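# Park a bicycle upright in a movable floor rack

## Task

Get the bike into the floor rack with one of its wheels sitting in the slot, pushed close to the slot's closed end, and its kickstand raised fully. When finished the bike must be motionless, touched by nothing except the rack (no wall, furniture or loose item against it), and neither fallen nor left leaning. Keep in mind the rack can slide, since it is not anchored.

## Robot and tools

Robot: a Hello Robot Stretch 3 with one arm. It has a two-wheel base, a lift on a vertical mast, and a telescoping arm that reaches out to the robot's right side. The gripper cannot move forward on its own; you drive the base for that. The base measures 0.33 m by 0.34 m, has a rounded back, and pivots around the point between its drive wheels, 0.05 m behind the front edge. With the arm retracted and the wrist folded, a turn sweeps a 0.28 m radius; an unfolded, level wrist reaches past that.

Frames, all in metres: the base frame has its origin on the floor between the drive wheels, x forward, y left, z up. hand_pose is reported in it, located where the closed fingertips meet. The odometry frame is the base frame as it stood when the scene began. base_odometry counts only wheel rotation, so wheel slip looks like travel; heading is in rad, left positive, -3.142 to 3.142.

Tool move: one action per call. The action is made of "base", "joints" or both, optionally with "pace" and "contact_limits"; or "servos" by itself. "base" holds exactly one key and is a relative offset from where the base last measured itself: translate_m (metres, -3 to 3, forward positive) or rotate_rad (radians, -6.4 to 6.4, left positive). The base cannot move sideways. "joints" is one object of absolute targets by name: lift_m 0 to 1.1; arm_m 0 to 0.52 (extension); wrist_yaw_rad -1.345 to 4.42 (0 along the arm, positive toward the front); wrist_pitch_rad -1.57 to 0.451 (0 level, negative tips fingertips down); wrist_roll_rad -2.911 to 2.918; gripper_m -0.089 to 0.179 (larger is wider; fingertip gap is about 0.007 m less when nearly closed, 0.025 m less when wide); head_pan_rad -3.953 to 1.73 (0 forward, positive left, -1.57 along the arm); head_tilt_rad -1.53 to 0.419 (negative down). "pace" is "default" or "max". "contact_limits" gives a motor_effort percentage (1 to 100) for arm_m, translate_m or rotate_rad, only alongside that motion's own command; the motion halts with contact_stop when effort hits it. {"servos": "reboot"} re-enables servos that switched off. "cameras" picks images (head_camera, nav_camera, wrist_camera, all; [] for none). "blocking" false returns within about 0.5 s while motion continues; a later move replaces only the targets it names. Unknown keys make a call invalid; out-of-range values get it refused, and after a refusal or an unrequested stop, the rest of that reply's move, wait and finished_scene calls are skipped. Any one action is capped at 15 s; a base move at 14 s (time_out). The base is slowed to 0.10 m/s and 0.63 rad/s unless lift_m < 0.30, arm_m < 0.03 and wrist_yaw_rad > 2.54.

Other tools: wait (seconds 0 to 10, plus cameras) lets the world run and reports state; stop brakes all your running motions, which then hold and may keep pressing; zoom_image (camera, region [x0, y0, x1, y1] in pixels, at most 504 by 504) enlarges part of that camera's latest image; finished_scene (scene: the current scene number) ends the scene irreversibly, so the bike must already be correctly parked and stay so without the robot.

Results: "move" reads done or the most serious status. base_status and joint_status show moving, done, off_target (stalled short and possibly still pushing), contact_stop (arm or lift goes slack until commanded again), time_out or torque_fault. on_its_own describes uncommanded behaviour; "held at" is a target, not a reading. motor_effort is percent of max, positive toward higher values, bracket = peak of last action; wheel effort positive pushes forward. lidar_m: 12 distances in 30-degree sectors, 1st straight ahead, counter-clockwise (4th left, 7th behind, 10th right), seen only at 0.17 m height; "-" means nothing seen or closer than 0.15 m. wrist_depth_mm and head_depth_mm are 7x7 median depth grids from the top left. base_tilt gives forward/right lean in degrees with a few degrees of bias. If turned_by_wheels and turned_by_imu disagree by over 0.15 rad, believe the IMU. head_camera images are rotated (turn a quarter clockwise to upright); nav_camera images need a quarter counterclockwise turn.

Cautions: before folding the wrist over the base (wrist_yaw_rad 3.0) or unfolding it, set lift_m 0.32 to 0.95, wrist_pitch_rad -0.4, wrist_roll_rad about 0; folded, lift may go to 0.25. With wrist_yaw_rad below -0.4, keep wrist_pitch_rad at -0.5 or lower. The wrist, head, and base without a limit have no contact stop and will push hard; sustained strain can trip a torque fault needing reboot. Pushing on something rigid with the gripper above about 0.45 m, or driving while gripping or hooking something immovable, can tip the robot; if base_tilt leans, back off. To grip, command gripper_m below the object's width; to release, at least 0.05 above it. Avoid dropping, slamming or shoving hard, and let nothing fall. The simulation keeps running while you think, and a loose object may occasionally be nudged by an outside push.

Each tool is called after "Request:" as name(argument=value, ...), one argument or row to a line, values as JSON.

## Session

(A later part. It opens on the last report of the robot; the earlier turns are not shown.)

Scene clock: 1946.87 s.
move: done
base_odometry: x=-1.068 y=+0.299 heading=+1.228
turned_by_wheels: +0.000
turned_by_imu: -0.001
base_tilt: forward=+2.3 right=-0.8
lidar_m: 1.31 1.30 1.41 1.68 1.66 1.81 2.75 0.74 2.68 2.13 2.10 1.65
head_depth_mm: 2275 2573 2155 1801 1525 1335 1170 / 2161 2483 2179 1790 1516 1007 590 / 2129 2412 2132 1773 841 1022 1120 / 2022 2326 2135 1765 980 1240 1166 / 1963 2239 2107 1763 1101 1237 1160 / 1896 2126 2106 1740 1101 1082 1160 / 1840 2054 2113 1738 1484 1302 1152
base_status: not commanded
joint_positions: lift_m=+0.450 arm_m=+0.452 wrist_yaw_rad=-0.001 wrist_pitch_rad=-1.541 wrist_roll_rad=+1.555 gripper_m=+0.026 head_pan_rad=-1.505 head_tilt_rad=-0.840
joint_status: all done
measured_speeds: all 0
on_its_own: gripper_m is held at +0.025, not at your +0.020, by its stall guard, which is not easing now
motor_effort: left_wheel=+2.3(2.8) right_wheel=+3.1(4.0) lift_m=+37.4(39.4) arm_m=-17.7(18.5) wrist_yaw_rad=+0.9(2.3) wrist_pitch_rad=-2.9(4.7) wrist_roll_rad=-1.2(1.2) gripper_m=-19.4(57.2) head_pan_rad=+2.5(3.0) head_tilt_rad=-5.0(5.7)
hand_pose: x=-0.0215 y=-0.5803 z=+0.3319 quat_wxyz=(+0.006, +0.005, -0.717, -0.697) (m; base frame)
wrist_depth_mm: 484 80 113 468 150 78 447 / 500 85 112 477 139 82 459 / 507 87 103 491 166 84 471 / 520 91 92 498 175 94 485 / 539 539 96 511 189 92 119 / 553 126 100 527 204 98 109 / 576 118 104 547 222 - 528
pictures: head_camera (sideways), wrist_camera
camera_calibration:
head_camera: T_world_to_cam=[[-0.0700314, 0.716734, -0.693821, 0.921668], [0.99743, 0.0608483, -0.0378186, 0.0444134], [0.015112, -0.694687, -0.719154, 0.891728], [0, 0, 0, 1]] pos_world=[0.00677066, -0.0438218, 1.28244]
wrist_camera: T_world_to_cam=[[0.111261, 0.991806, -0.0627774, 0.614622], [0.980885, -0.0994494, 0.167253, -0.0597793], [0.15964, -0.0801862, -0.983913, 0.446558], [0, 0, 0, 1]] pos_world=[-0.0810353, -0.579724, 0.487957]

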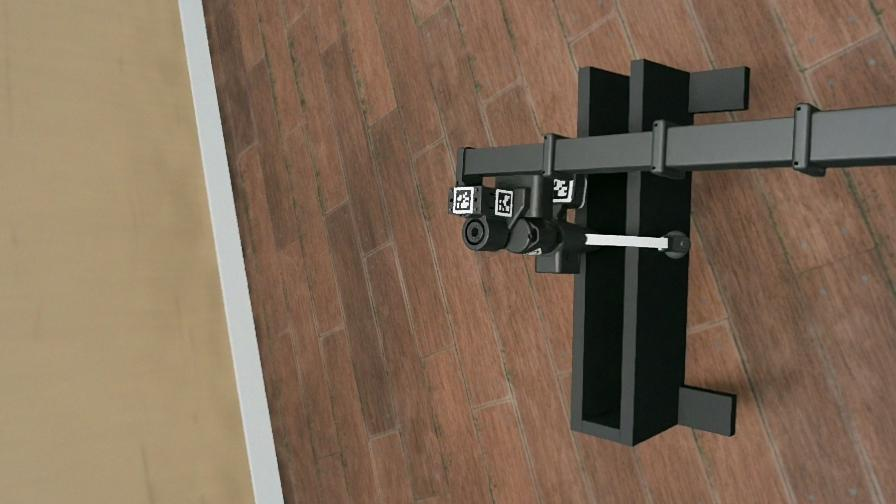

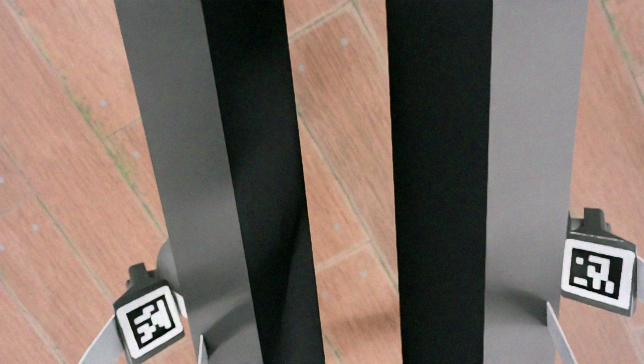

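Request:
move(
  joints={"lift_m": 1.08},
  cameras=[],
)

Request:
move(
  joints={"wrist_roll_rad": -1.55},
  cameras=["all"],
)

Scene clock: 1957.40 s.
move: done
base_odometry: x=-1.068 y=+0.299 heading=+1.228
turned_by_wheels: +0.000
turned_by_imu: -0.002
base_tilt: forward=+2.3 right=-0.8
lidar_m: 1.32 1.30 1.41 1.68 1.66 1.81 2.75 0.74 2.67 2.12 2.10 1.66
head_depth_mm: 2282 573 574 1794 1522 1331 1181 / 483 574 578 1768 1525 1330 1171 / 464 533 582 1789 1514 1320 1165 / 2033 584 588 1764 1512 1317 1158 / 1969 586 590 1753 1506 1311 1162 / 1911 591 596 1750 1490 1302 1155 / 1834 594 600 1701 1484 1296 1143
base_status: not commanded
joint_positions: lift_m=+1.080 arm_m=+0.452 wrist_yaw_rad=-0.001 wrist_pitch_rad=-1.541 wrist_roll_rad=+1.555 gripper_m=+0.026 head_pan_rad=-1.505 head_tilt_rad=-0.840
joint_status: all done
measured_speeds: all 0
on_its_own: gripper_m is held at +0.025, not at your +0.020, by its stall guard, which is not easing now
motor_effort: left_wheel=+2.7(2.8) right_wheel=+3.4(3.8) lift_m=+37.7(39.6) arm_m=-16.1(17.6) wrist_yaw_rad=+1.8(1.8) wrist_pitch_rad=-2.9(3.7) wrist_roll_rad=-0.8(1.3) gripper_m=-19.7(20.4) head_pan_rad=+2.3(3.2) head_tilt_rad=-4.7(5.5)
hand_pose: x=-0.0215 y=-0.5803 z=+0.9618 quat_wxyz=(+0.006, +0.005, -0.717, -0.697) (m; base frame)
wrist_depth_mm: - 82 113 - 150 79 - / - 86 109 - 137 82 910 / - 88 103 - 145 85 - / - 92 93 - 153 101 - / - - 96 - 187 92 120 / - 126 100 - 200 98 109 / - 118 103 - 185 - -
pictures: none
No camera images: "cameras" was empty.

Scene clock: 1959.67 s.
move: done
base_odometry: x=-1.068 y=+0.299 heading=+1.228
turned_by_wheels: +0.000
turned_by_imu: -0.001
base_tilt: forward=+2.3 right=-0.8
lidar_m: 1.31 1.30 1.40 1.68 1.66 1.82 2.76 0.74 2.68 2.13 2.10 1.65
head_depth_mm: 2280 600 569 1742 1534 1323 1173 / 2189 587 576 1746 1522 1332 1171 / 460 531 580 1763 1506 1315 1162 / 2022 574 590 1761 1513 1315 1162 / 1942 545 596 1763 1505 1313 1154 / 1886 548 603 1750 1493 1306 1151 / 1797 545 596 1736 1487 1302 1149
base_status: not commanded
joint_positions: lift_m=+1.080 arm_m=+0.452 wrist_yaw_rad=+0.000 wrist_pitch_rad=-1.541 wrist_roll_rad=-1.551 gripper_m=+0.026 head_pan_rad=-1.505 head_tilt_rad=-0.840
joint_status: all done
measured_speeds: all 0
on_its_own: gripper_m is held at +0.025, not at your +0.020, by its stall guard, which is not easing now
motor_effort: left_wheel=+2.5(2.7) right_wheel=+3.3(3.8) lift_m=+37.7(38.1) arm_m=-15.9(16.4) wrist_yaw_rad=+0.1(6.5) wrist_pitch_rad=-3.0(3.5) wrist_roll_rad=+0.3(11.6) gripper_m=-19.6(20.1) head_pan_rad=+2.8(3.2) head_tilt_rad=-4.1(5.6)
hand_pose: x=-0.0214 y=-0.5806 z=+0.9619 quat_wxyz=(+0.717, +0.697, -0.007, -0.007) (m; base frame)
wrist_depth_mm: - 80 114 - 149 78 - / - 84 112 - 138 82 - / - 87 103 - 143 84 - / - 90 100 - 152 93 - / - 96 96 - 188 92 119 / - 126 100 - 199 97 111 / - 118 103 - 215 - -
pictures: head_camera (sideways), nav_camera (sideways), wrist_camera
camera_calibration:
head_camera: T_world_to_cam=[[-0.0700315, 0.716734, -0.693821, 0.921668], [0.99743, 0.0608484, -0.0378186, 0.0444134], [0.015112, -0.694687, -0.719154, 0.891728], [0, 0, 0, 1]] pos_world=[0.00677067, -0.0438218, 1.28244]
nav_camera: T_world_to_cam=[[-0.0111349, -0.736562, 0.676278, -0.839186], [-0.996673, -0.0464361, -0.0669858, 0.139767], [0.0807429, -0.674774, -0.733594, 0.91068], [0, 0, 0, 1]] pos_world=[0.0564262, 0.00288112, 1.24496]
wrist_camera: T_world_to_cam=[[-0.145683, -0.989321, -0.00460029, -0.557255], [-0.976414, 0.14303, 0.161732, -0.0610642], [-0.159347, 0.0280534, -0.986824, 1.12521], [0, 0, 0, 1]] pos_world=[0.0384927, -0.574136, 1.1177]

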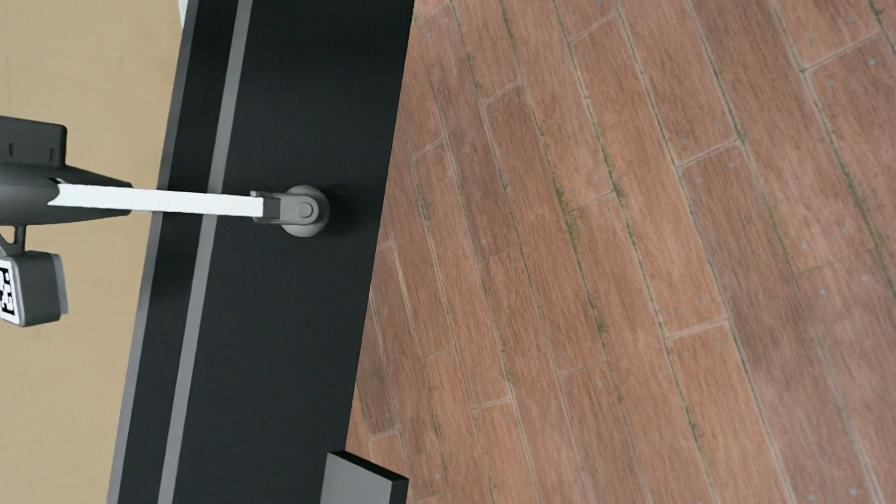

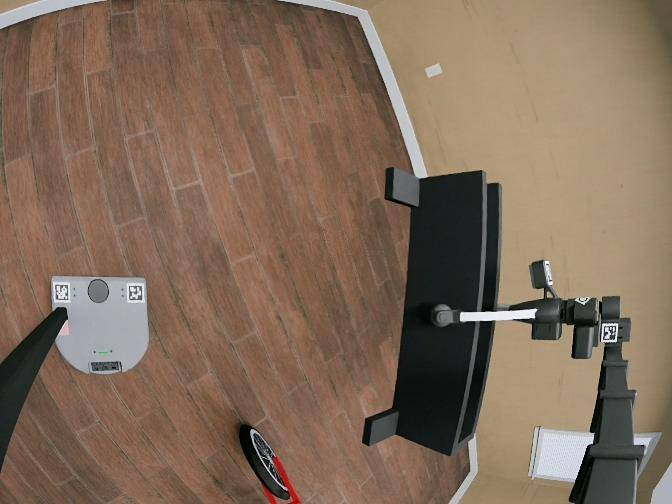

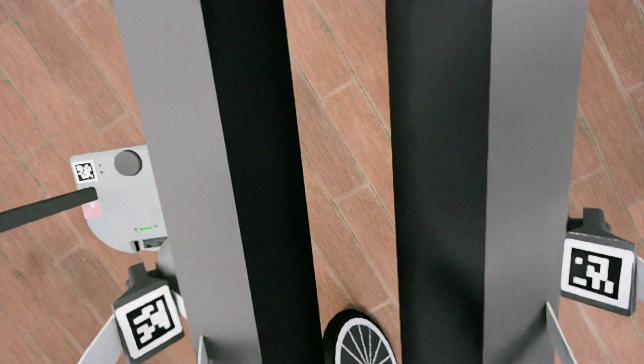

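Request:
move(
  joints={"lift_m": 1.1},
  base={"translate_m": -0.45},
  cameras=["nav_camera","wrist_camera"],
)

Scene clock: 1972.03 s.
move: done
base_odometry: x=-1.219 y=-0.125 heading=+1.228
turned_by_wheels: +0.000
turned_by_imu: -0.001
base_tilt: forward=+2.3 right=-0.7
lidar_m: 1.74 1.71 1.86 1.51 1.51 1.62 2.47 0.67 0.49 0.49 2.27 2.17
head_depth_mm: 2457 567 571 1782 1531 1099 1179 / 2376 563 578 1773 1513 1256 1176 / 462 512 585 1771 1511 1321 1164 / 2210 530 591 1787 1506 1311 1167 / 2111 535 599 1745 1505 1310 1153 / 2009 527 604 1739 1492 1304 1157 / 1918 534 587 1740 1494 1300 1150
base_status: done
joint_positions: lift_m=+1.100 arm_m=+0.452 wrist_yaw_rad=+0.000 wrist_pitch_rad=-1.541 wrist_roll_rad=-1.551 gripper_m=+0.026 head_pan_rad=-1.505 head_tilt_rad=-0.840
joint_status: all done
measured_speeds: all 0
on_its_own: gripper_m is held at +0.025, not at your +0.020, by its stall guard, which is not easing now
motor_effort: left_wheel=-1.1(5.2) right_wheel=-1.2(7.1) lift_m=+30.3(38.4) arm_m=-14.3(15.5) wrist_yaw_rad=+0.7(1.5) wrist_pitch_rad=-3.1(3.6) wrist_roll_rad=+0.3(0.7) gripper_m=-19.3(20.4) head_pan_rad=+1.8(3.2) head_tilt_rad=-4.2(5.6)
hand_pose: x=-0.0214 y=-0.5806 z=+0.9819 quat_wxyz=(+0.717, +0.697, -0.007, -0.007) (m; base frame)
wrist_depth_mm: - 81 102 - 149 79 - / - 85 111 - 138 82 - / - 88 103 - 143 85 - / - 91 92 - 152 93 - / - - 96 258 189 92 120 / - 126 100 241 199 97 109 / - 118 103 777 214 - -
pictures: nav_camera (sideways), wrist_camera
camera_calibration:
nav_camera: T_world_to_cam=[[-0.011135, -0.736562, 0.676278, -0.839186], [-0.996673, -0.046436, -0.0669858, 0.139767], [0.0807429, -0.674774, -0.733594, 0.91068], [0, 0, 0, 1]] pos_world=[0.0564262, 0.00288111, 1.24496]
wrist_camera: T_world_to_cam=[[-0.145684, -0.98932, -0.00460017, -0.557163], [-0.976414, 0.143032, 0.161732, -0.064298], [-0.159347, 0.0280534, -0.986824, 1.14495], [0, 0, 0, 1]] pos_world=[0.0384927, -0.574136, 1.1377]

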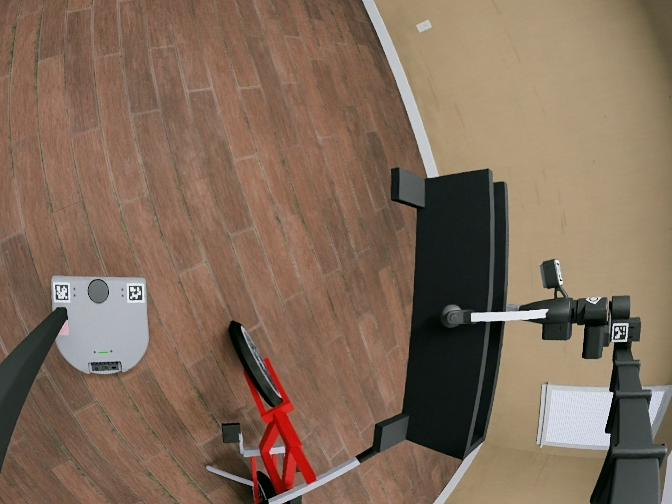

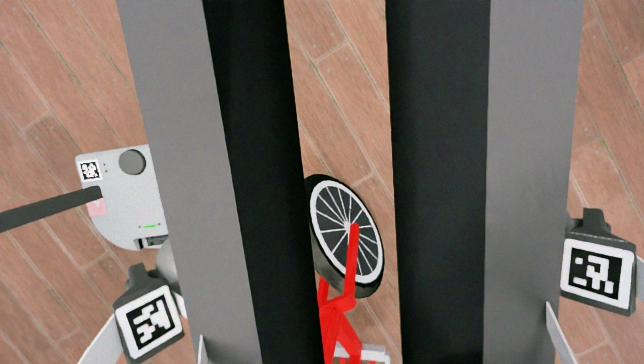

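Request:
move(
  base={"translate_m": -0.4},
  cameras=["nav_camera","wrist_camera"],
)

Scene clock: 1978.83 s.
move: done
base_odometry: x=-1.353 y=-0.502 heading=+1.228
turned_by_wheels: +0.000
turned_by_imu: +0.000
base_tilt: forward=+2.4 right=-0.8
lidar_m: 2.10 2.09 1.68 1.36 1.35 1.46 2.22 0.70 0.44 0.45 0.53 2.63
head_depth_mm: 2629 567 569 1800 1519 1122 1142 / 2516 562 576 1790 1523 1080 1168 / 461 511 583 1780 860 1274 1150 / 2342 530 591 1710 1510 1264 1162 / 2249 533 597 1755 1499 1242 1156 / 2138 530 606 1753 1501 1263 1156 / 2060 533 586 1736 1484 1302 1149
base_status: done
joint_positions: lift_m=+1.100 arm_m=+0.452 wrist_yaw_rad=+0.000 wrist_pitch_rad=-1.541 wrist_roll_rad=-1.551 gripper_m=+0.026 head_pan_rad=-1.505 head_tilt_rad=-0.840
joint_status: not commanded
measured_speeds: all 0
on_its_own: gripper_m is held at +0.025, not at your +0.020, by its stall guard, which is not easing now
motor_effort: left_wheel=-1.1(5.5) right_wheel=-1.4(7.3) lift_m=+31.2(31.6) arm_m=-13.1(14.3) wrist_yaw_rad=+0.5(1.9) wrist_pitch_rad=-2.9(3.7) wrist_roll_rad=+0.3(0.5) gripper_m=-18.6(20.4) head_pan_rad=+2.0(3.4) head_tilt_rad=-4.1(5.6)
hand_pose: x=-0.0214 y=-0.5806 z=+0.9819 quat_wxyz=(+0.717, +0.697, -0.007, -0.007) (m; base frame)
wrist_depth_mm: - 82 102 - 150 - - / - 86 110 - 138 83 - / - 88 103 751 143 86 - / - 92 93 435 152 - - / - - 96 956 189 92 120 / - 127 100 791 201 97 109 / - 118 103 291 185 - -
pictures: nav_camera (sideways), wrist_camera
camera_calibration:
nav_camera: T_world_to_cam=[[-0.0111352, -0.736562, 0.676278, -0.839186], [-0.996673, -0.0464358, -0.0669858, 0.139767], [0.0807427, -0.674774, -0.733594, 0.91068], [0, 0, 0, 1]] pos_world=[0.0564262, 0.0028811, 1.24496]
wrist_camera: T_world_to_cam=[[-0.145686, -0.98932, -0.00460029, -0.557163], [-0.976414, 0.143034, 0.161732, -0.0642968], [-0.159347, 0.0280539, -0.986824, 1.14495], [0, 0, 0, 1]] pos_world=[0.0384927, -0.574137, 1.1377]

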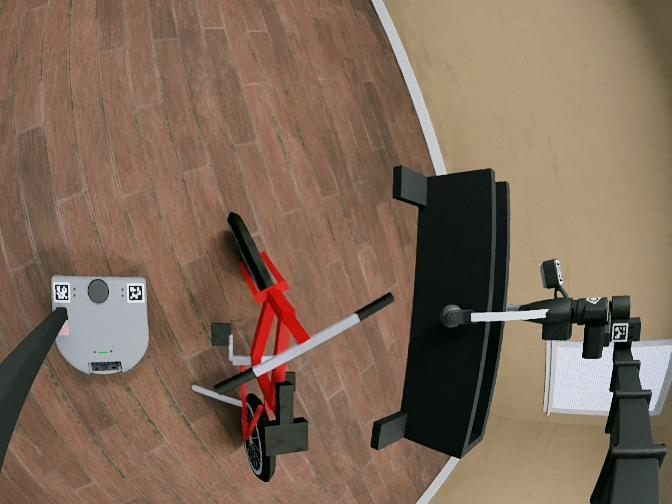

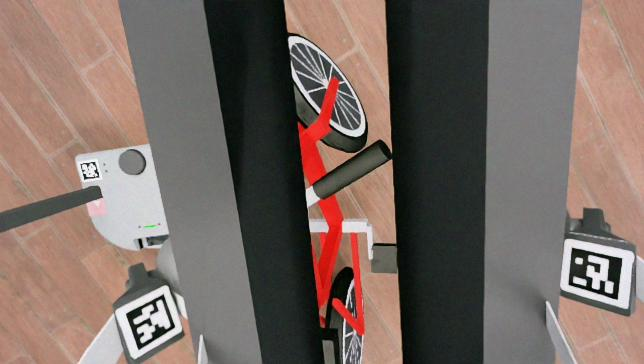

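Request:
move(
  base={"translate_m": -1.07},
  joints={"head_pan_rad": -1.2},
  cameras=["all"],
)

Scene clock: 1993.47 s.
move: done
base_odometry: x=-1.712 y=-1.510 heading=+1.228
turned_by_wheels: +0.000
turned_by_imu: +0.001
base_tilt: forward=+2.3 right=-0.8
lidar_m: 3.08 2.40 1.19 0.94 0.94 1.02 1.55 1.71 1.86 2.82 0.59 0.69
head_depth_mm: 2606 546 543 1759 1519 1329 1180 / 2570 525 575 1774 1531 1319 1172 / 2531 538 604 1781 1516 1319 1170 / 2495 552 624 1756 1508 1311 1163 / 2545 2469 618 1749 1498 1284 1160 / 2537 2654 2097 1738 1488 1279 1152 / 2527 2657 2098 1740 1199 1297 1153
base_status: done
joint_positions: lift_m=+1.100 arm_m=+0.452 wrist_yaw_rad=+0.000 wrist_pitch_rad=-1.541 wrist_roll_rad=-1.551 gripper_m=+0.026 head_pan_rad=-1.206 head_tilt_rad=-0.840
joint_status: all done
measured_speeds: all 0
on_its_own: gripper_m is held at +0.025, not at your +0.020, by its stall guard, which is not easing now
motor_effort: left_wheel=-1.7(5.9) right_wheel=-0.7(6.5) lift_m=+33.4(33.5) arm_m=-11.2(13.1) wrist_yaw_rad=-0.4(1.7) wrist_pitch_rad=-3.3(3.7) wrist_roll_rad=+0.3(0.6) gripper_m=-18.7(20.4) head_pan_rad=+2.9(5.6) head_tilt_rad=-5.0(5.8)
hand_pose: x=-0.0214 y=-0.5806 z=+0.9819 quat_wxyz=(+0.717, +0.697, -0.007, -0.007) (m; base frame)
wrist_depth_mm: - 82 102 - 150 - - / - 86 110 - 138 83 - / - 88 103 - 143 86 - / - 92 93 - 152 - - / - - 96 - 189 92 120 / - 126 100 - 202 97 109 / - 118 103 - 184 - -
pictures: head_camera (sideways), nav_camera (sideways), wrist_camera
camera_calibration:
head_camera: T_world_to_cam=[[-0.278474, 0.664127, -0.693821, 0.92294], [0.935027, 0.352554, -0.0378186, 0.0447941], [0.219493, -0.659273, -0.719154, 0.890481], [0, 0, 0, 1]] pos_world=[0.0196759, -0.0416713, 1.28244]
nav_camera: T_world_to_cam=[[0.206776, -0.70703, 0.676278, -0.840515], [-0.938557, -0.338561, -0.0669858, 0.139412], [0.276322, -0.620875, -0.733594, 0.909487], [0, 0, 0, 1]] pos_world=[0.0533334, 0.0176078, 1.24496]
wrist_camera: T_world_to_cam=[[-0.145686, -0.98932, -0.00460041, -0.557163], [-0.976414, 0.143034, 0.161732, -0.0642969], [-0.159347, 0.028054, -0.986824, 1.14495], [0, 0, 0, 1]] pos_world=[0.0384927, -0.574137, 1.1377]

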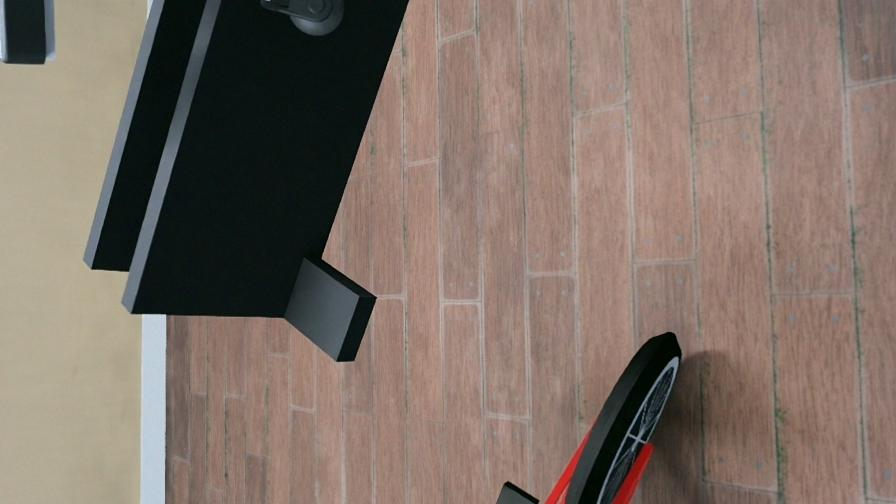

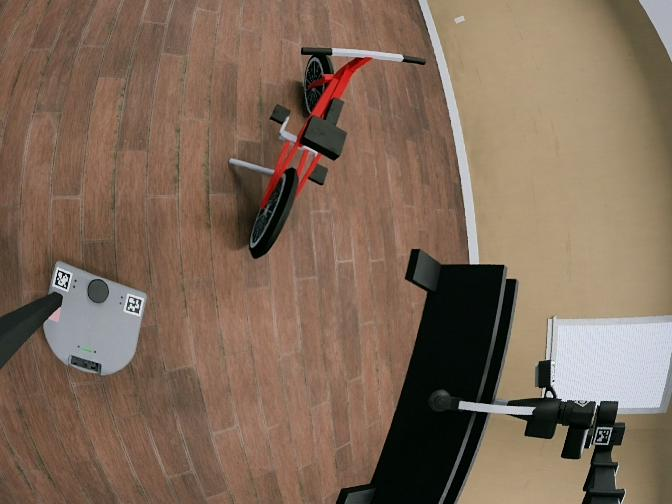

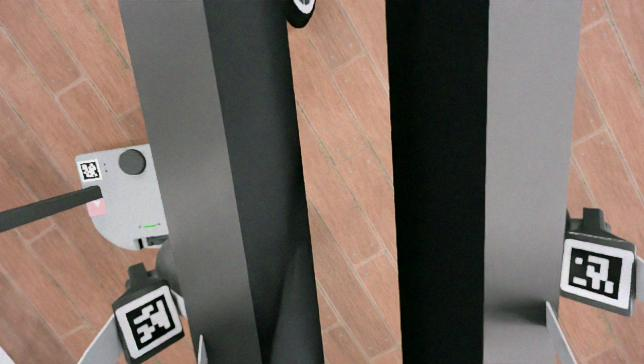

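Request:
move(
  joints={"head_pan_rad": -0.95, "head_tilt_rad": -0.95},
  cameras=["head_camera","nav_camera"],
)

Scene clock: 2001.60 s.
move: done
base_odometry: x=-1.712 y=-1.510 heading=+1.228
turned_by_wheels: +0.000
turned_by_imu: -0.001
base_tilt: forward=+2.3 right=-0.8
lidar_m: 3.12 2.40 1.19 0.95 0.94 1.01 1.55 1.71 1.85 2.83 0.59 0.69
head_depth_mm: 541 537 1824 1640 1437 1274 1149 / 2459 580 1824 1635 1426 1267 1146 / 2588 2286 1812 1619 1426 1272 1145 / 2608 2257 1897 1621 1362 1257 1140 / 2631 2252 1865 1620 1349 1253 1125 / 2686 2224 1864 1360 1378 1253 1129 / 2730 2198 1845 1340 1395 1249 1119
base_status: not commanded
joint_positions: lift_m=+1.100 arm_m=+0.452 wrist_yaw_rad=+0.000 wrist_pitch_rad=-1.541 wrist_roll_rad=-1.551 gripper_m=+0.026 head_pan_rad=-0.956 head_tilt_rad=-0.938
joint_status: all done
measured_speeds: all 0
on_its_own: gripper_m is held at +0.025, not at your +0.020, by its stall guard, which is not easing now
motor_effort: left_wheel=-1.8(1.8) right_wheel=-0.4(0.9) lift_m=+33.7(34.1) arm_m=-10.5(10.7) wrist_yaw_rad=-0.6(1.7) wrist_pitch_rad=-3.1(3.4) wrist_roll_rad=+0.2(0.6) gripper_m=-18.8(19.9) head_pan_rad=+2.9(3.9) head_tilt_rad=-6.1(7.5)
hand_pose: x=-0.0214 y=-0.5806 z=+0.9819 quat_wxyz=(+0.717, +0.697, -0.007, -0.007) (m; base frame)
wrist_depth_mm: - 82 102 - 150 - - / - 86 110 - 137 83 - / - 88 103 - 143 86 - / - 92 93 - 152 - - / - - 96 - 188 92 119 / - 126 100 - 202 97 109 / - 118 104 - 185 - -
pictures: head_camera (sideways), nav_camera (sideways)
camera_calibration:
head_camera: T_world_to_cam=[[-0.471145, 0.62714, -0.620256, 0.828257], [0.816667, 0.575851, -0.038096, 0.0458724], [0.333283, -0.524491, -0.783474, 0.97343], [0, 0, 0, 1]] pos_world=[0.0283392, -0.0352942, 1.27814]
nav_camera: T_world_to_cam=[[0.411256, -0.684985, 0.601385, -0.744178], [-0.829411, -0.554866, -0.0648092, 0.135904], [0.378081, -0.472142, -0.796327, 0.99044], [0, 0, 0, 1]] pos_world=[0.044301, 0.0332858, 1.24506]

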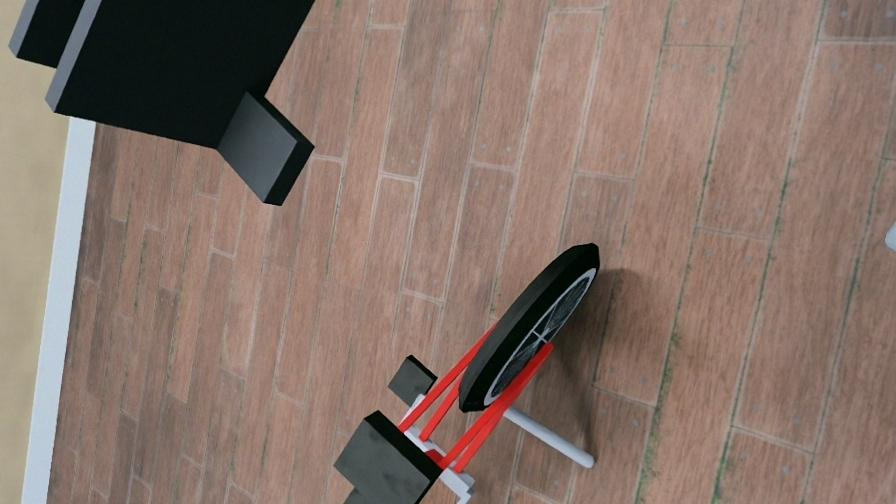

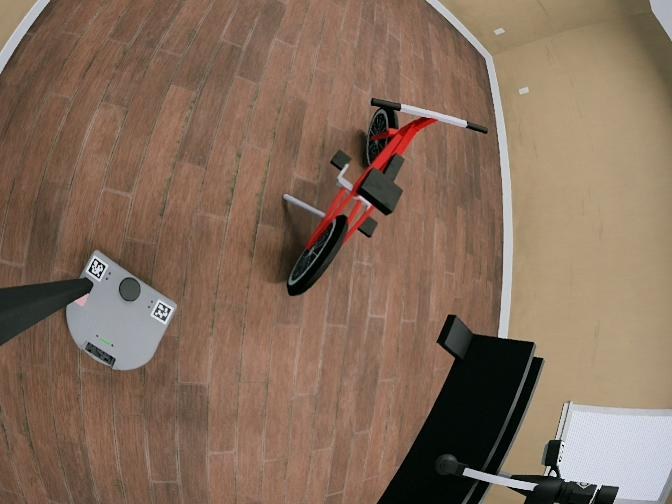

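Request:
move(
  joints={"arm_m": 0.438},
  base={"translate_m": -0.03},
  cameras=[],
)

Request:
move(
  joints={"lift_m": 0.32},
  cameras=["head_camera","nav_camera"],
)

Scene clock: 2017.97 s.
move: done
base_odometry: x=-1.722 y=-1.538 heading=+1.228
turned_by_wheels: +0.000
turned_by_imu: -0.001
base_tilt: forward=+2.3 right=-0.8
lidar_m: 3.14 2.37 1.17 0.93 0.93 1.01 1.53 1.68 1.82 2.77 0.60 0.70
head_depth_mm: 538 520 1792 1637 1439 1271 1145 / 2476 559 1809 1644 1435 1275 1145 / 2621 2255 1761 1622 1422 1268 1139 / 2627 2246 1862 1615 1394 1255 1134 / 2671 2258 1872 1609 1362 1247 1133 / 2667 2229 1859 1342 1385 1252 1126 / 2706 2217 1841 1505 1374 1247 1122
base_status: done
joint_positions: lift_m=+1.100 arm_m=+0.438 wrist_yaw_rad=+0.000 wrist_pitch_rad=-1.542 wrist_roll_rad=-1.551 gripper_m=+0.026 head_pan_rad=-0.955 head_tilt_rad=-0.938
joint_status: all done
measured_speeds: all 0
on_its_own: gripper_m is held at +0.025, not at your +0.020, by its stall guard, which is not easing now
motor_effort: left_wheel=-1.8(5.9) right_wheel=+2.0(6.2) lift_m=+34.5(34.7) arm_m=-18.6(20.2) wrist_yaw_rad=-0.3(1.5) wrist_pitch_rad=-2.4(3.2) wrist_roll_rad=+0.3(0.6) gripper_m=-18.8(20.4) head_pan_rad=+2.9(3.3) head_tilt_rad=-5.2(6.5)
hand_pose: x=-0.0214 y=-0.5663 z=+0.9819 quat_wxyz=(+0.717, +0.697, -0.007, -0.007) (m; base frame)
wrist_depth_mm: - 83 102 - 150 80 - / - 87 110 - 137 84 - / - - 103 - 144 86 - / - 93 94 - 152 - - / - - 97 - 190 93 120 / - 127 100 - 203 97 109 / - 118 104 - 182 113 -
pictures: none
No camera images: "cameras" was empty.

Scene clock: 2025.90 s.
move: done
base_odometry: x=-1.722 y=-1.538 heading=+1.228
turned_by_wheels: +0.000
turned_by_imu: -0.002
base_tilt: forward=+2.3 right=-0.8
lidar_m: 3.14 2.37 1.17 0.93 0.93 1.01 1.53 1.68 0.53 0.51 0.54 0.70
head_depth_mm: 2566 2283 1902 1654 1409 1074 685 / 2586 2307 1909 1637 1213 1206 1146 / 2599 2281 1894 1631 1184 1250 1138 / 2633 2252 1880 1623 1393 1248 1133 / 2656 2237 1865 1605 1367 1256 1129 / 2661 2223 1862 1337 1380 1253 1131 / 2717 2218 1846 1493 1382 1248 1120
base_status: not commanded
joint_positions: lift_m=+0.320 arm_m=+0.438 wrist_yaw_rad=+0.000 wrist_pitch_rad=-1.542 wrist_roll_rad=-1.551 gripper_m=+0.026 head_pan_rad=-0.955 head_tilt_rad=-0.938
joint_status: all done
measured_speeds: all 0
on_its_own: gripper_m is held at +0.025, not at your +0.020, by its stall guard, which is not easing now
motor_effort: left_wheel=-2.0(2.2) right_wheel=+1.4(2.1) lift_m=+30.7(32.8) arm_m=-4.8(18.5) wrist_yaw_rad=-0.7(1.6) wrist_pitch_rad=-2.6(3.3) wrist_roll_rad=+0.3(0.6) gripper_m=-20.0(20.5) head_pan_rad=+2.9(3.4) head_tilt_rad=-5.1(6.3)
hand_pose: x=-0.0214 y=-0.5663 z=+0.2019 quat_wxyz=(+0.717, +0.697, -0.007, -0.007) (m; base frame)
wrist_depth_mm: 345 82 103 340 153 - 333 / 354 86 110 347 156 83 342 / 363 88 103 354 165 86 349 / 374 93 93 368 174 - 360 / 385 381 96 373 194 92 117 / 400 128 100 387 209 97 109 / 408 118 104 397 223 - 392
pictures: head_camera (sideways), nav_camera (sideways)
camera_calibration:
head_camera: T_world_to_cam=[[-0.471392, 0.627182, -0.620026, 0.827959], [0.81653, 0.576045, -0.0380963, 0.0458735], [0.33327, -0.524228, -0.783656, 0.973666], [0, 0, 0, 1]] pos_world=[0.0283432, -0.0352835, 1.27812]
nav_camera: T_world_to_cam=[[0.411513, -0.685036, 0.601151, -0.743875], [-0.829296, -0.555039, -0.0648017, 0.135894], [0.378054, -0.471866, -0.796504, 0.99067], [0, 0, 0, 1]] pos_world=[0.0442838, 0.0333081, 1.24506]

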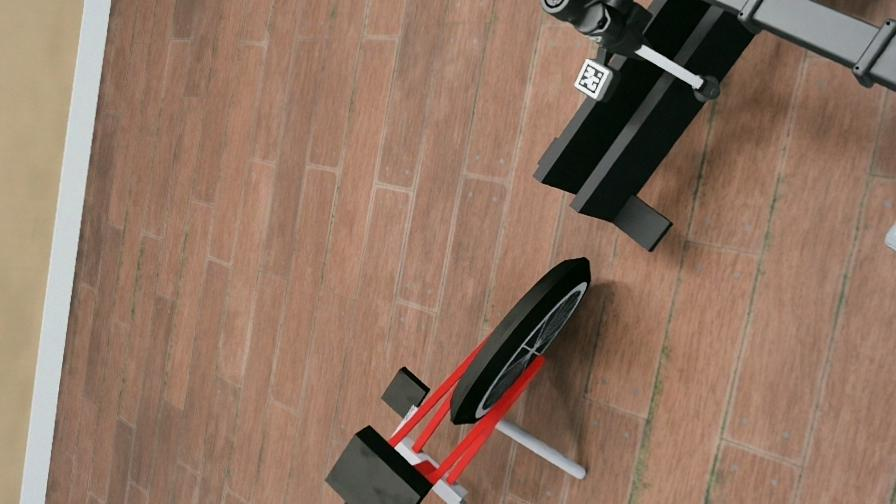

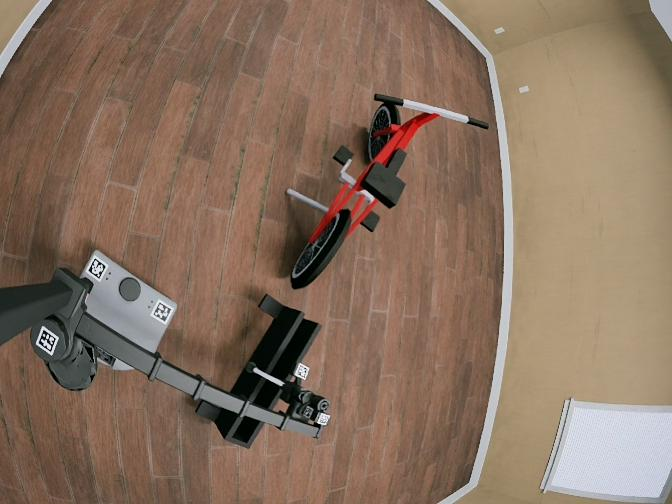

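Request:
zoom_image(
  camera="head_camera",
  region=[420, 100, 720, 440],
)

Scaled by 1.482 from the camera's 896x504 image, which has a finer 1280x720 frame.

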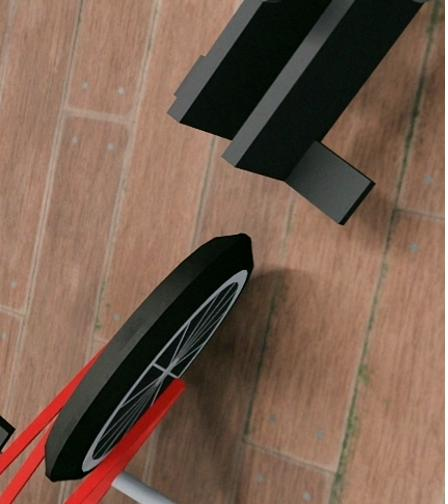

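Request:
zoom_image(
  camera="head_camera",
  region=[530, 0, 730, 220],
)

Request:
zoom_image(
  camera="head_camera",
  region=[440, 240, 620, 430],
)

Scaled by 2.291 from the camera's 896x504 image, which has a finer 1280x720 frame.

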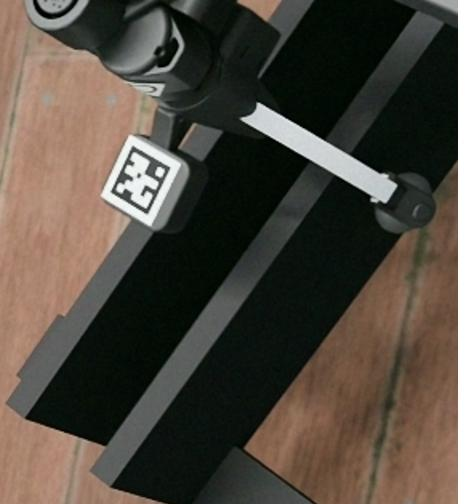

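Scaled by 2.653 from the camera's 896x504 image, which has a finer 1280x720 frame.

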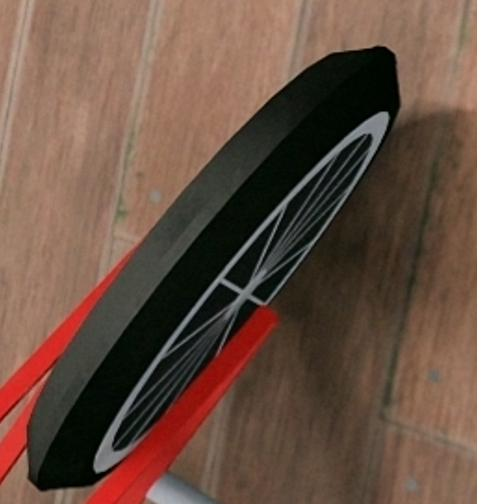

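Request:
move(
  joints={"wrist_roll_rad": -1.601, "arm_m": 0.400},
  cameras=["head_camera","wrist_camera"],
)

Request:
zoom_image(
  camera="head_camera",
  region=[440, 0, 740, 430],
)

Scene clock: 2124.10 s.
move: done
base_odometry: x=-1.722 y=-1.538 heading=+1.228
turned_by_wheels: +0.000
turned_by_imu: -0.003
base_tilt: forward=+2.3 right=-0.7
lidar_m: 3.15 2.37 1.17 0.93 0.93 1.00 1.53 1.68 0.49 0.48 0.49 0.70
head_depth_mm: 2569 2301 1922 1644 1431 1014 684 / 2564 2289 1884 1641 1441 1125 1142 / 2605 2287 1903 1627 1204 1236 1135 / 2624 2261 1873 1620 1393 1239 1135 / 2672 2228 1867 1608 1366 1261 1130 / 2674 2234 1869 1340 1381 1247 1133 / 2663 2199 1845 1508 1380 1249 1128
base_status: not commanded
joint_positions: lift_m=+0.320 arm_m=+0.400 wrist_yaw_rad=+0.001 wrist_pitch_rad=-1.542 wrist_roll_rad=-1.603 gripper_m=+0.026 head_pan_rad=-0.955 head_tilt_rad=-0.938
joint_status: all done
measured_speeds: all 0
on_its_own: gripper_m is held at +0.025, not at your +0.020, by its stall guard, which is not easing now
motor_effort: left_wheel=-1.6(2.0) right_wheel=+1.6(2.0) lift_m=+31.1(31.2) arm_m=-19.7(21.4) wrist_yaw_rad=-0.9(3.1) wrist_pitch_rad=-2.8(3.3) wrist_roll_rad=+0.4(4.8) gripper_m=-19.3(19.9) head_pan_rad=+3.1(3.1) head_tilt_rad=-6.2(6.2)
hand_pose: x=-0.0214 y=-0.5284 z=+0.2019 quat_wxyz=(+0.717, +0.697, +0.012, +0.011) (m; base frame)
wrist_depth_mm: 345 82 102 339 153 - 333 / 355 86 110 348 156 83 340 / 366 88 103 354 165 86 350 / 376 93 93 368 175 - 363 / 389 380 96 374 194 92 117 / 394 127 100 384 209 97 109 / 403 118 104 395 222 - 391
pictures: head_camera (sideways), wrist_camera
camera_calibration:
head_camera: T_world_to_cam=[[-0.471401, 0.627194, -0.620007, 0.827935], [0.816529, 0.576046, -0.0380963, 0.0458736], [0.333259, -0.524212, -0.783671, 0.973686], [0, 0, 0, 1]] pos_world=[0.0283429, -0.035283, 1.27812]
wrist_camera: T_world_to_cam=[[-0.094456, -0.995515, -0.00533858, -0.511108], [-0.982249, 0.0923218, 0.163288, 0.0271489], [-0.162062, 0.0206673, -0.986564, 0.369763], [0, 0, 0, 1]] pos_world=[0.0383145, -0.518964, 0.357634]

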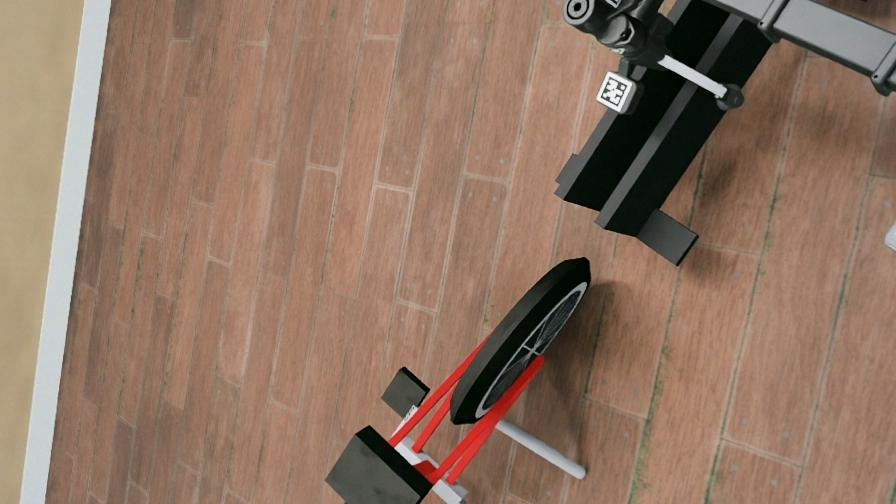

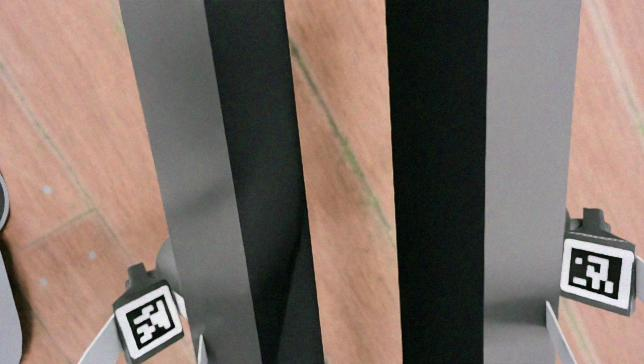

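Scaled by 1.172 from the camera's 896x504 image, which has a finer 1280x720 frame.

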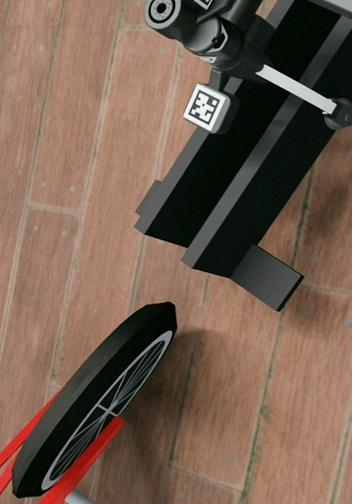

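Request:
move(
  joints={"lift_m": 0.225, "head_pan_rad": -0.98, "head_tilt_rad": -0.98},
  base={"translate_m": 0.04},
  cameras=["head_camera"],
)

Request:
zoom_image(
  camera="head_camera",
  region=[440, 130, 640, 330],
)

Scene clock: 2133.97 s.
move: done
base_odometry: x=-1.709 y=-1.500 heading=+1.228
turned_by_wheels: +0.000
turned_by_imu: -0.001
base_tilt: forward=+2.3 right=-0.8
lidar_m: 3.11 2.41 1.19 0.95 0.94 1.02 1.56 1.71 0.49 0.47 0.49 0.69
head_depth_mm: 2503 2194 1858 1616 1388 935 1103 / 2556 2192 1834 1599 1412 1185 1120 / 2542 2151 1843 1587 1304 1219 1135 / 2588 2165 1812 1590 1353 1239 1127 / 2621 2127 1821 1573 1354 1239 1126 / 2615 2120 1797 1290 1386 1239 1125 / 2563 2108 1788 1470 1359 1228 1112
base_status: done
joint_positions: lift_m=+0.225 arm_m=+0.400 wrist_yaw_rad=+0.000 wrist_pitch_rad=-1.543 wrist_roll_rad=-1.602 gripper_m=+0.026 head_pan_rad=-0.975 head_tilt_rad=-0.968
joint_status: all done
measured_speeds: all 0
on_its_own: gripper_m is held at +0.025, not at your +0.020, by its stall guard, which is not easing now
motor_effort: left_wheel=+2.0(6.0) right_wheel=+4.4(9.9) lift_m=+30.6(32.5) arm_m=-18.7(19.3) wrist_yaw_rad=-0.5(1.6) wrist_pitch_rad=-2.5(3.2) wrist_roll_rad=+0.2(0.7) gripper_m=-18.8(20.7) head_pan_rad=-2.2(3.0) head_tilt_rad=-5.7(6.2)
hand_pose: x=-0.0214 y=-0.5280 z=+0.1069 quat_wxyz=(+0.716, +0.697, +0.012, +0.011) (m; base frame)
wrist_depth_mm: 253 85 113 247 153 82 243 / 259 89 107 253 159 86 250 / 265 90 102 260 165 88 258 / 273 270 95 267 178 91 263 / 283 281 98 272 193 94 119 / 289 127 101 279 204 98 111 / 297 118 104 288 220 - 286
pictures: head_camera (sideways)
camera_calibration:
head_camera: T_world_to_cam=[[-0.469473, 0.651146, -0.596325, 0.797068], [0.826793, 0.561214, -0.0381082, 0.0458249], [0.309852, -0.510928, -0.801838, 0.997449], [0, 0, 0, 1]] pos_world=[0.0272528, -0.0351005, 1.27685]

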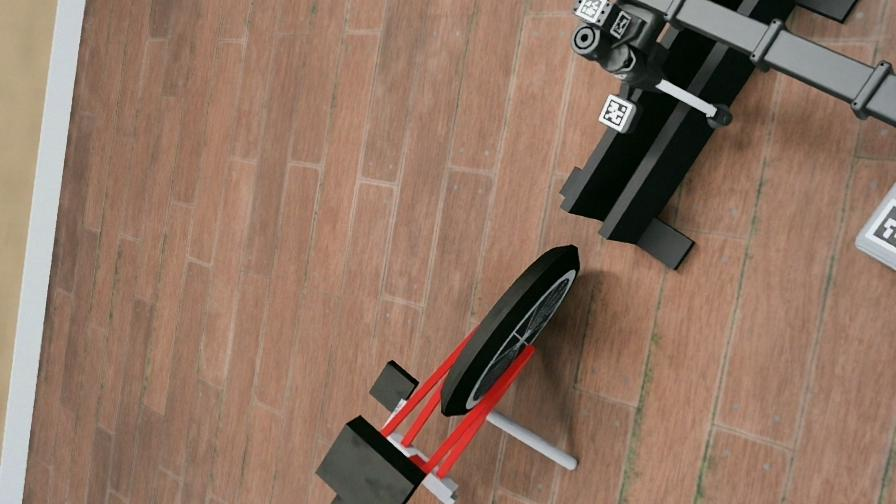

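Scaled by 2.520 from the camera's 896x504 image, which has a finer 1280x720 frame.

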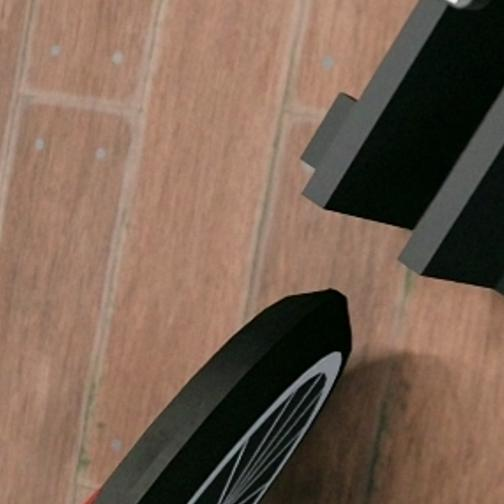

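Request:
move(
  joints={"lift_m": 0.216},
  cameras=[],
)

Request:
move(
  base={"translate_m": 0.09},
  joints={"head_pan_rad": -1.05},
  cameras=["head_camera"],
)

Request:
zoom_image(
  camera="head_camera",
  region=[440, 130, 690, 380],
)

Scene clock: 2180.90 s.
move: done
base_odometry: x=-1.709 y=-1.500 heading=+1.228
turned_by_wheels: +0.000
turned_by_imu: -0.001
base_tilt: forward=+2.3 right=-0.7
lidar_m: 3.10 2.41 1.19 0.95 0.95 1.02 1.56 1.72 1.87 2.84 0.58 0.69
head_depth_mm: 2517 2186 1859 1602 1412 942 1112 / 2509 2180 1855 1589 1411 1200 1122 / 2576 2162 1841 1591 1379 1213 1134 / 2609 2131 1833 1584 1354 1249 1130 / 2626 2153 1812 1581 1350 1245 1126 / 2593 2135 1797 1286 1389 1239 1119 / 2542 2104 1786 1466 1357 1237 1118
base_status: not commanded
joint_positions: lift_m=+0.216 arm_m=+0.400 wrist_yaw_rad=+0.000 wrist_pitch_rad=-1.548 wrist_roll_rad=-1.602 gripper_m=+0.026 head_pan_rad=-0.975 head_tilt_rad=-0.968
joint_status: all done
measured_speeds: all 0
on_its_own: gripper_m is held at +0.025, not at your +0.020, by its stall guard, which is not easing now
motor_effort: left_wheel=+2.0(2.2) right_wheel=+4.7(5.2) lift_m=+29.4(32.6) arm_m=-16.8(17.3) wrist_yaw_rad=+0.1(1.0) wrist_pitch_rad=-1.7(2.8) wrist_roll_rad=+0.4(0.4) gripper_m=-19.5(20.0) head_pan_rad=-2.1(2.8) head_tilt_rad=-5.7(6.2)
hand_pose: x=-0.0214 y=-0.5269 z=+0.0980 quat_wxyz=(+0.715, +0.699, +0.012, +0.011) (m; base frame)
wrist_depth_mm: 245 87 104 238 151 84 234 / 251 90 91 246 156 87 240 / 257 256 93 249 164 89 246 / 265 261 96 258 175 92 253 / 274 271 98 264 192 95 137 / 281 127 102 270 207 96 111 / 290 118 103 280 220 112 276
pictures: none
No camera images: "cameras" was empty.

Scene clock: 2182.90 s.
move: done
base_odometry: x=-1.679 y=-1.416 heading=+1.228
turned_by_wheels: +0.000
turned_by_imu: -0.001
base_tilt: forward=+2.3 right=-0.8
lidar_m: 3.02 2.49 1.24 0.98 0.98 1.06 1.61 1.80 1.95 2.82 0.54 0.71
head_depth_mm: 2523 2192 1848 1597 962 966 1123 / 2531 2181 1840 1602 1403 1192 773 / 2535 2135 1817 1594 1391 1219 1129 / 2535 2134 1817 1579 1254 1249 1127 / 2534 2157 1813 1572 1318 1245 1124 / 2580 2131 1797 1308 1359 1236 1119 / 2544 2098 1797 967 1382 1231 1116
base_status: done
joint_positions: lift_m=+0.216 arm_m=+0.400 wrist_yaw_rad=-0.006 wrist_pitch_rad=-1.548 wrist_roll_rad=-1.585 gripper_m=+0.026 head_pan_rad=-1.045 head_tilt_rad=-0.968
joint_status: all done
measured_speeds: all 0
on_its_own: gripper_m is held at +0.025, not at your +0.020, by its stall guard, which is not easing now
motor_effort: left_wheel=-2.3(6.8) right_wheel=+10.8(13.0) lift_m=+32.4(32.6) arm_m=-15.5(16.8) wrist_yaw_rad=+5.6(6.2) wrist_pitch_rad=-2.0(2.4) wrist_roll_rad=-5.3(5.4) gripper_m=-18.3(20.1) head_pan_rad=-2.6(3.5) head_tilt_rad=-6.1(6.3)
hand_pose: x=-0.0213 y=-0.5268 z=+0.0980 quat_wxyz=(+0.715, +0.699, +0.003, +0.003) (m; base frame)
wrist_depth_mm: 245 87 100 240 155 84 234 / 252 90 90 245 161 87 241 / 259 257 101 252 168 89 247 / 265 263 96 258 178 92 252 / 273 270 98 264 191 94 120 / 281 129 102 270 204 99 111 / 290 118 103 280 216 - 275
pictures: head_camera (sideways)
camera_calibration:
head_camera: T_world_to_cam=[[-0.422811, 0.682369, -0.596325, 0.796784], [0.863999, 0.502049, -0.0381082, 0.045598], [0.273381, -0.531337, -0.801838, 0.997672], [0, 0, 0, 1]] pos_world=[0.0247476, -0.0364932, 1.27685]

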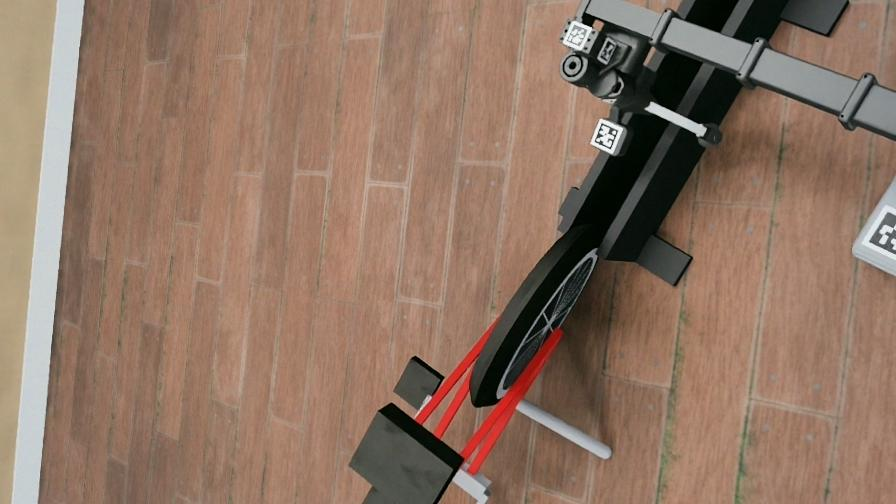

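Scaled by 2.016 from the camera's 896x504 image, which has a finer 1280x720 frame.

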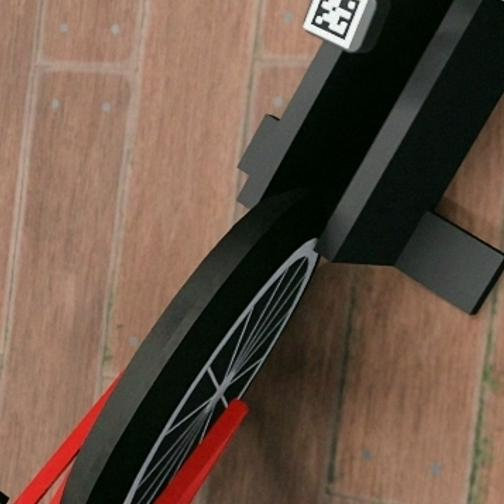

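Request:
move(
  joints={"arm_m": 0.393},
  cameras=[],
)

Request:
move(
  base={"translate_m": 0.05},
  cameras=["head_camera"],
)

Request:
zoom_image(
  camera="head_camera",
  region=[440, 130, 690, 380],
)

Scene clock: 2191.40 s.
move: done
base_odometry: x=-1.679 y=-1.416 heading=+1.228
turned_by_wheels: +0.000
turned_by_imu: -0.001
base_tilt: forward=+2.3 right=-0.8
lidar_m: 2.99 2.50 1.23 0.99 0.98 1.06 1.61 1.80 1.96 2.83 0.54 0.72
head_depth_mm: 2523 2189 1853 1609 956 952 1118 / 2556 2181 1852 1601 1403 1174 773 / 2542 2172 1839 1590 1396 1214 1132 / 2577 2139 1818 1578 1261 1251 1131 / 2546 2131 1806 1570 1321 1248 1128 / 2538 2117 1810 1317 1361 1235 1118 / 2556 2116 1799 968 1377 1236 1119
base_status: not commanded
joint_positions: lift_m=+0.216 arm_m=+0.393 wrist_yaw_rad=-0.012 wrist_pitch_rad=-1.546 wrist_roll_rad=-1.573 gripper_m=+0.026 head_pan_rad=-1.045 head_tilt_rad=-0.968
joint_status: all done
measured_speeds: all 0
on_its_own: gripper_m is held at +0.025, not at your +0.020, by its stall guard, which is not easing now; wrist_yaw_rad is at rest, and its effort (+10.2) is outside its rest range (-9 to +9)
motor_effort: left_wheel=-2.1(2.5) right_wheel=+10.6(11.5) lift_m=+28.2(35.5) arm_m=-21.4(22.5) wrist_yaw_rad=+10.2(10.4) wrist_pitch_rad=-2.0(2.3) wrist_roll_rad=-9.2(9.5) gripper_m=-18.6(20.0) head_pan_rad=-2.0(2.8) head_tilt_rad=-4.6(5.9)
hand_pose: x=-0.0212 y=-0.5202 z=+0.0980 quat_wxyz=(+0.715, +0.699, -0.003, -0.004) (m; base frame)
wrist_depth_mm: 244 88 96 240 156 84 235 / 251 90 90 246 163 88 242 / 258 255 93 251 175 90 249 / 266 264 95 258 183 92 253 / 274 271 98 265 194 95 120 / 280 128 101 273 207 103 108 / 289 118 103 280 217 115 277
pictures: none
No camera images: "cameras" was empty.

Scene clock: 2192.97 s.
move: done
base_odometry: x=-1.662 y=-1.369 heading=+1.226
turned_by_wheels: -0.002
turned_by_imu: -0.025
base_tilt: forward=+2.3 right=-0.8
lidar_m: 2.98 2.76 1.28 1.01 1.00 1.07 1.59 1.84 1.98 2.83 0.53 0.68
head_depth_mm: 2545 2199 1849 1594 954 947 1128 / 2508 2188 1845 1585 1411 1177 776 / 2519 2181 1814 1596 1390 1215 1136 / 2555 2142 1824 1581 1204 1249 1131 / 2523 2144 1806 1579 1322 1247 1123 / 2512 2128 1797 1293 1335 1236 1123 / 2551 2104 1798 952 1384 1243 1120
base_status: done
joint_positions: lift_m=+0.216 arm_m=+0.393 wrist_yaw_rad=-0.006 wrist_pitch_rad=-1.545 wrist_roll_rad=-1.567 gripper_m=+0.026 head_pan_rad=-1.045 head_tilt_rad=-0.968
joint_status: not commanded
measured_speeds: all 0
on_its_own: gripper_m is held at +0.025, not at your +0.020, by its stall guard, which is not easing now; right_wheel is at rest, and its effort (+42.8) is outside its rest range (-21 to +21)
motor_effort: left_wheel=-17.9(19.5) right_wheel=+42.8(45.0) lift_m=+16.7(28.0) arm_m=-15.6(22.3) wrist_yaw_rad=+5.2(13.0) wrist_pitch_rad=-2.3(2.8) wrist_roll_rad=-11.4(14.1) gripper_m=-18.2(20.4) head_pan_rad=-1.9(2.9) head_tilt_rad=-5.1(6.4)
hand_pose: x=-0.0213 y=-0.5206 z=+0.0979 quat_wxyz=(+0.716, +0.698, -0.003, -0.004) (m; base frame)
wrist_depth_mm: 244 87 94 240 158 84 235 / 250 90 90 246 167 87 241 / 258 254 93 252 210 89 248 / 264 263 95 259 189 91 254 / 274 271 98 265 198 94 120 / 281 130 101 273 207 104 109 / 287 119 103 282 222 - 279
pictures: head_camera (sideways)
camera_calibration:
head_camera: T_world_to_cam=[[-0.422807, 0.68239, -0.596304, 0.796756], [0.864007, 0.502036, -0.0381082, 0.0455979], [0.273362, -0.531323, -0.801854, 0.997692], [0, 0, 0, 1]] pos_world=[0.0247466, -0.0364929, 1.27685]

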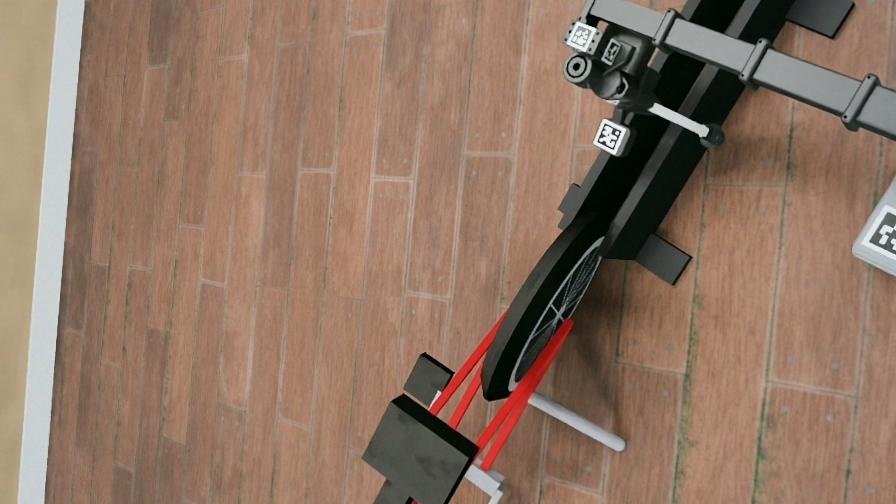

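Scaled by 2.016 from the camera's 896x504 image, which has a finer 1280x720 frame.

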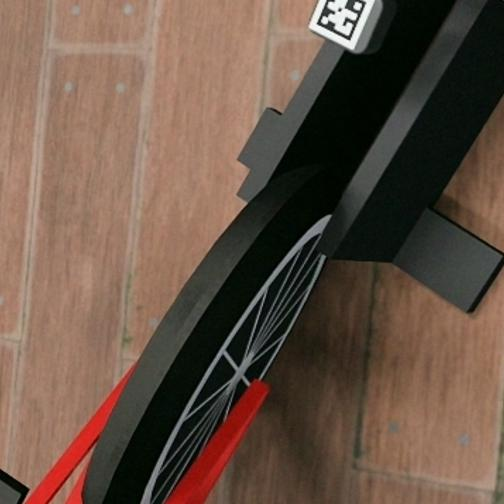

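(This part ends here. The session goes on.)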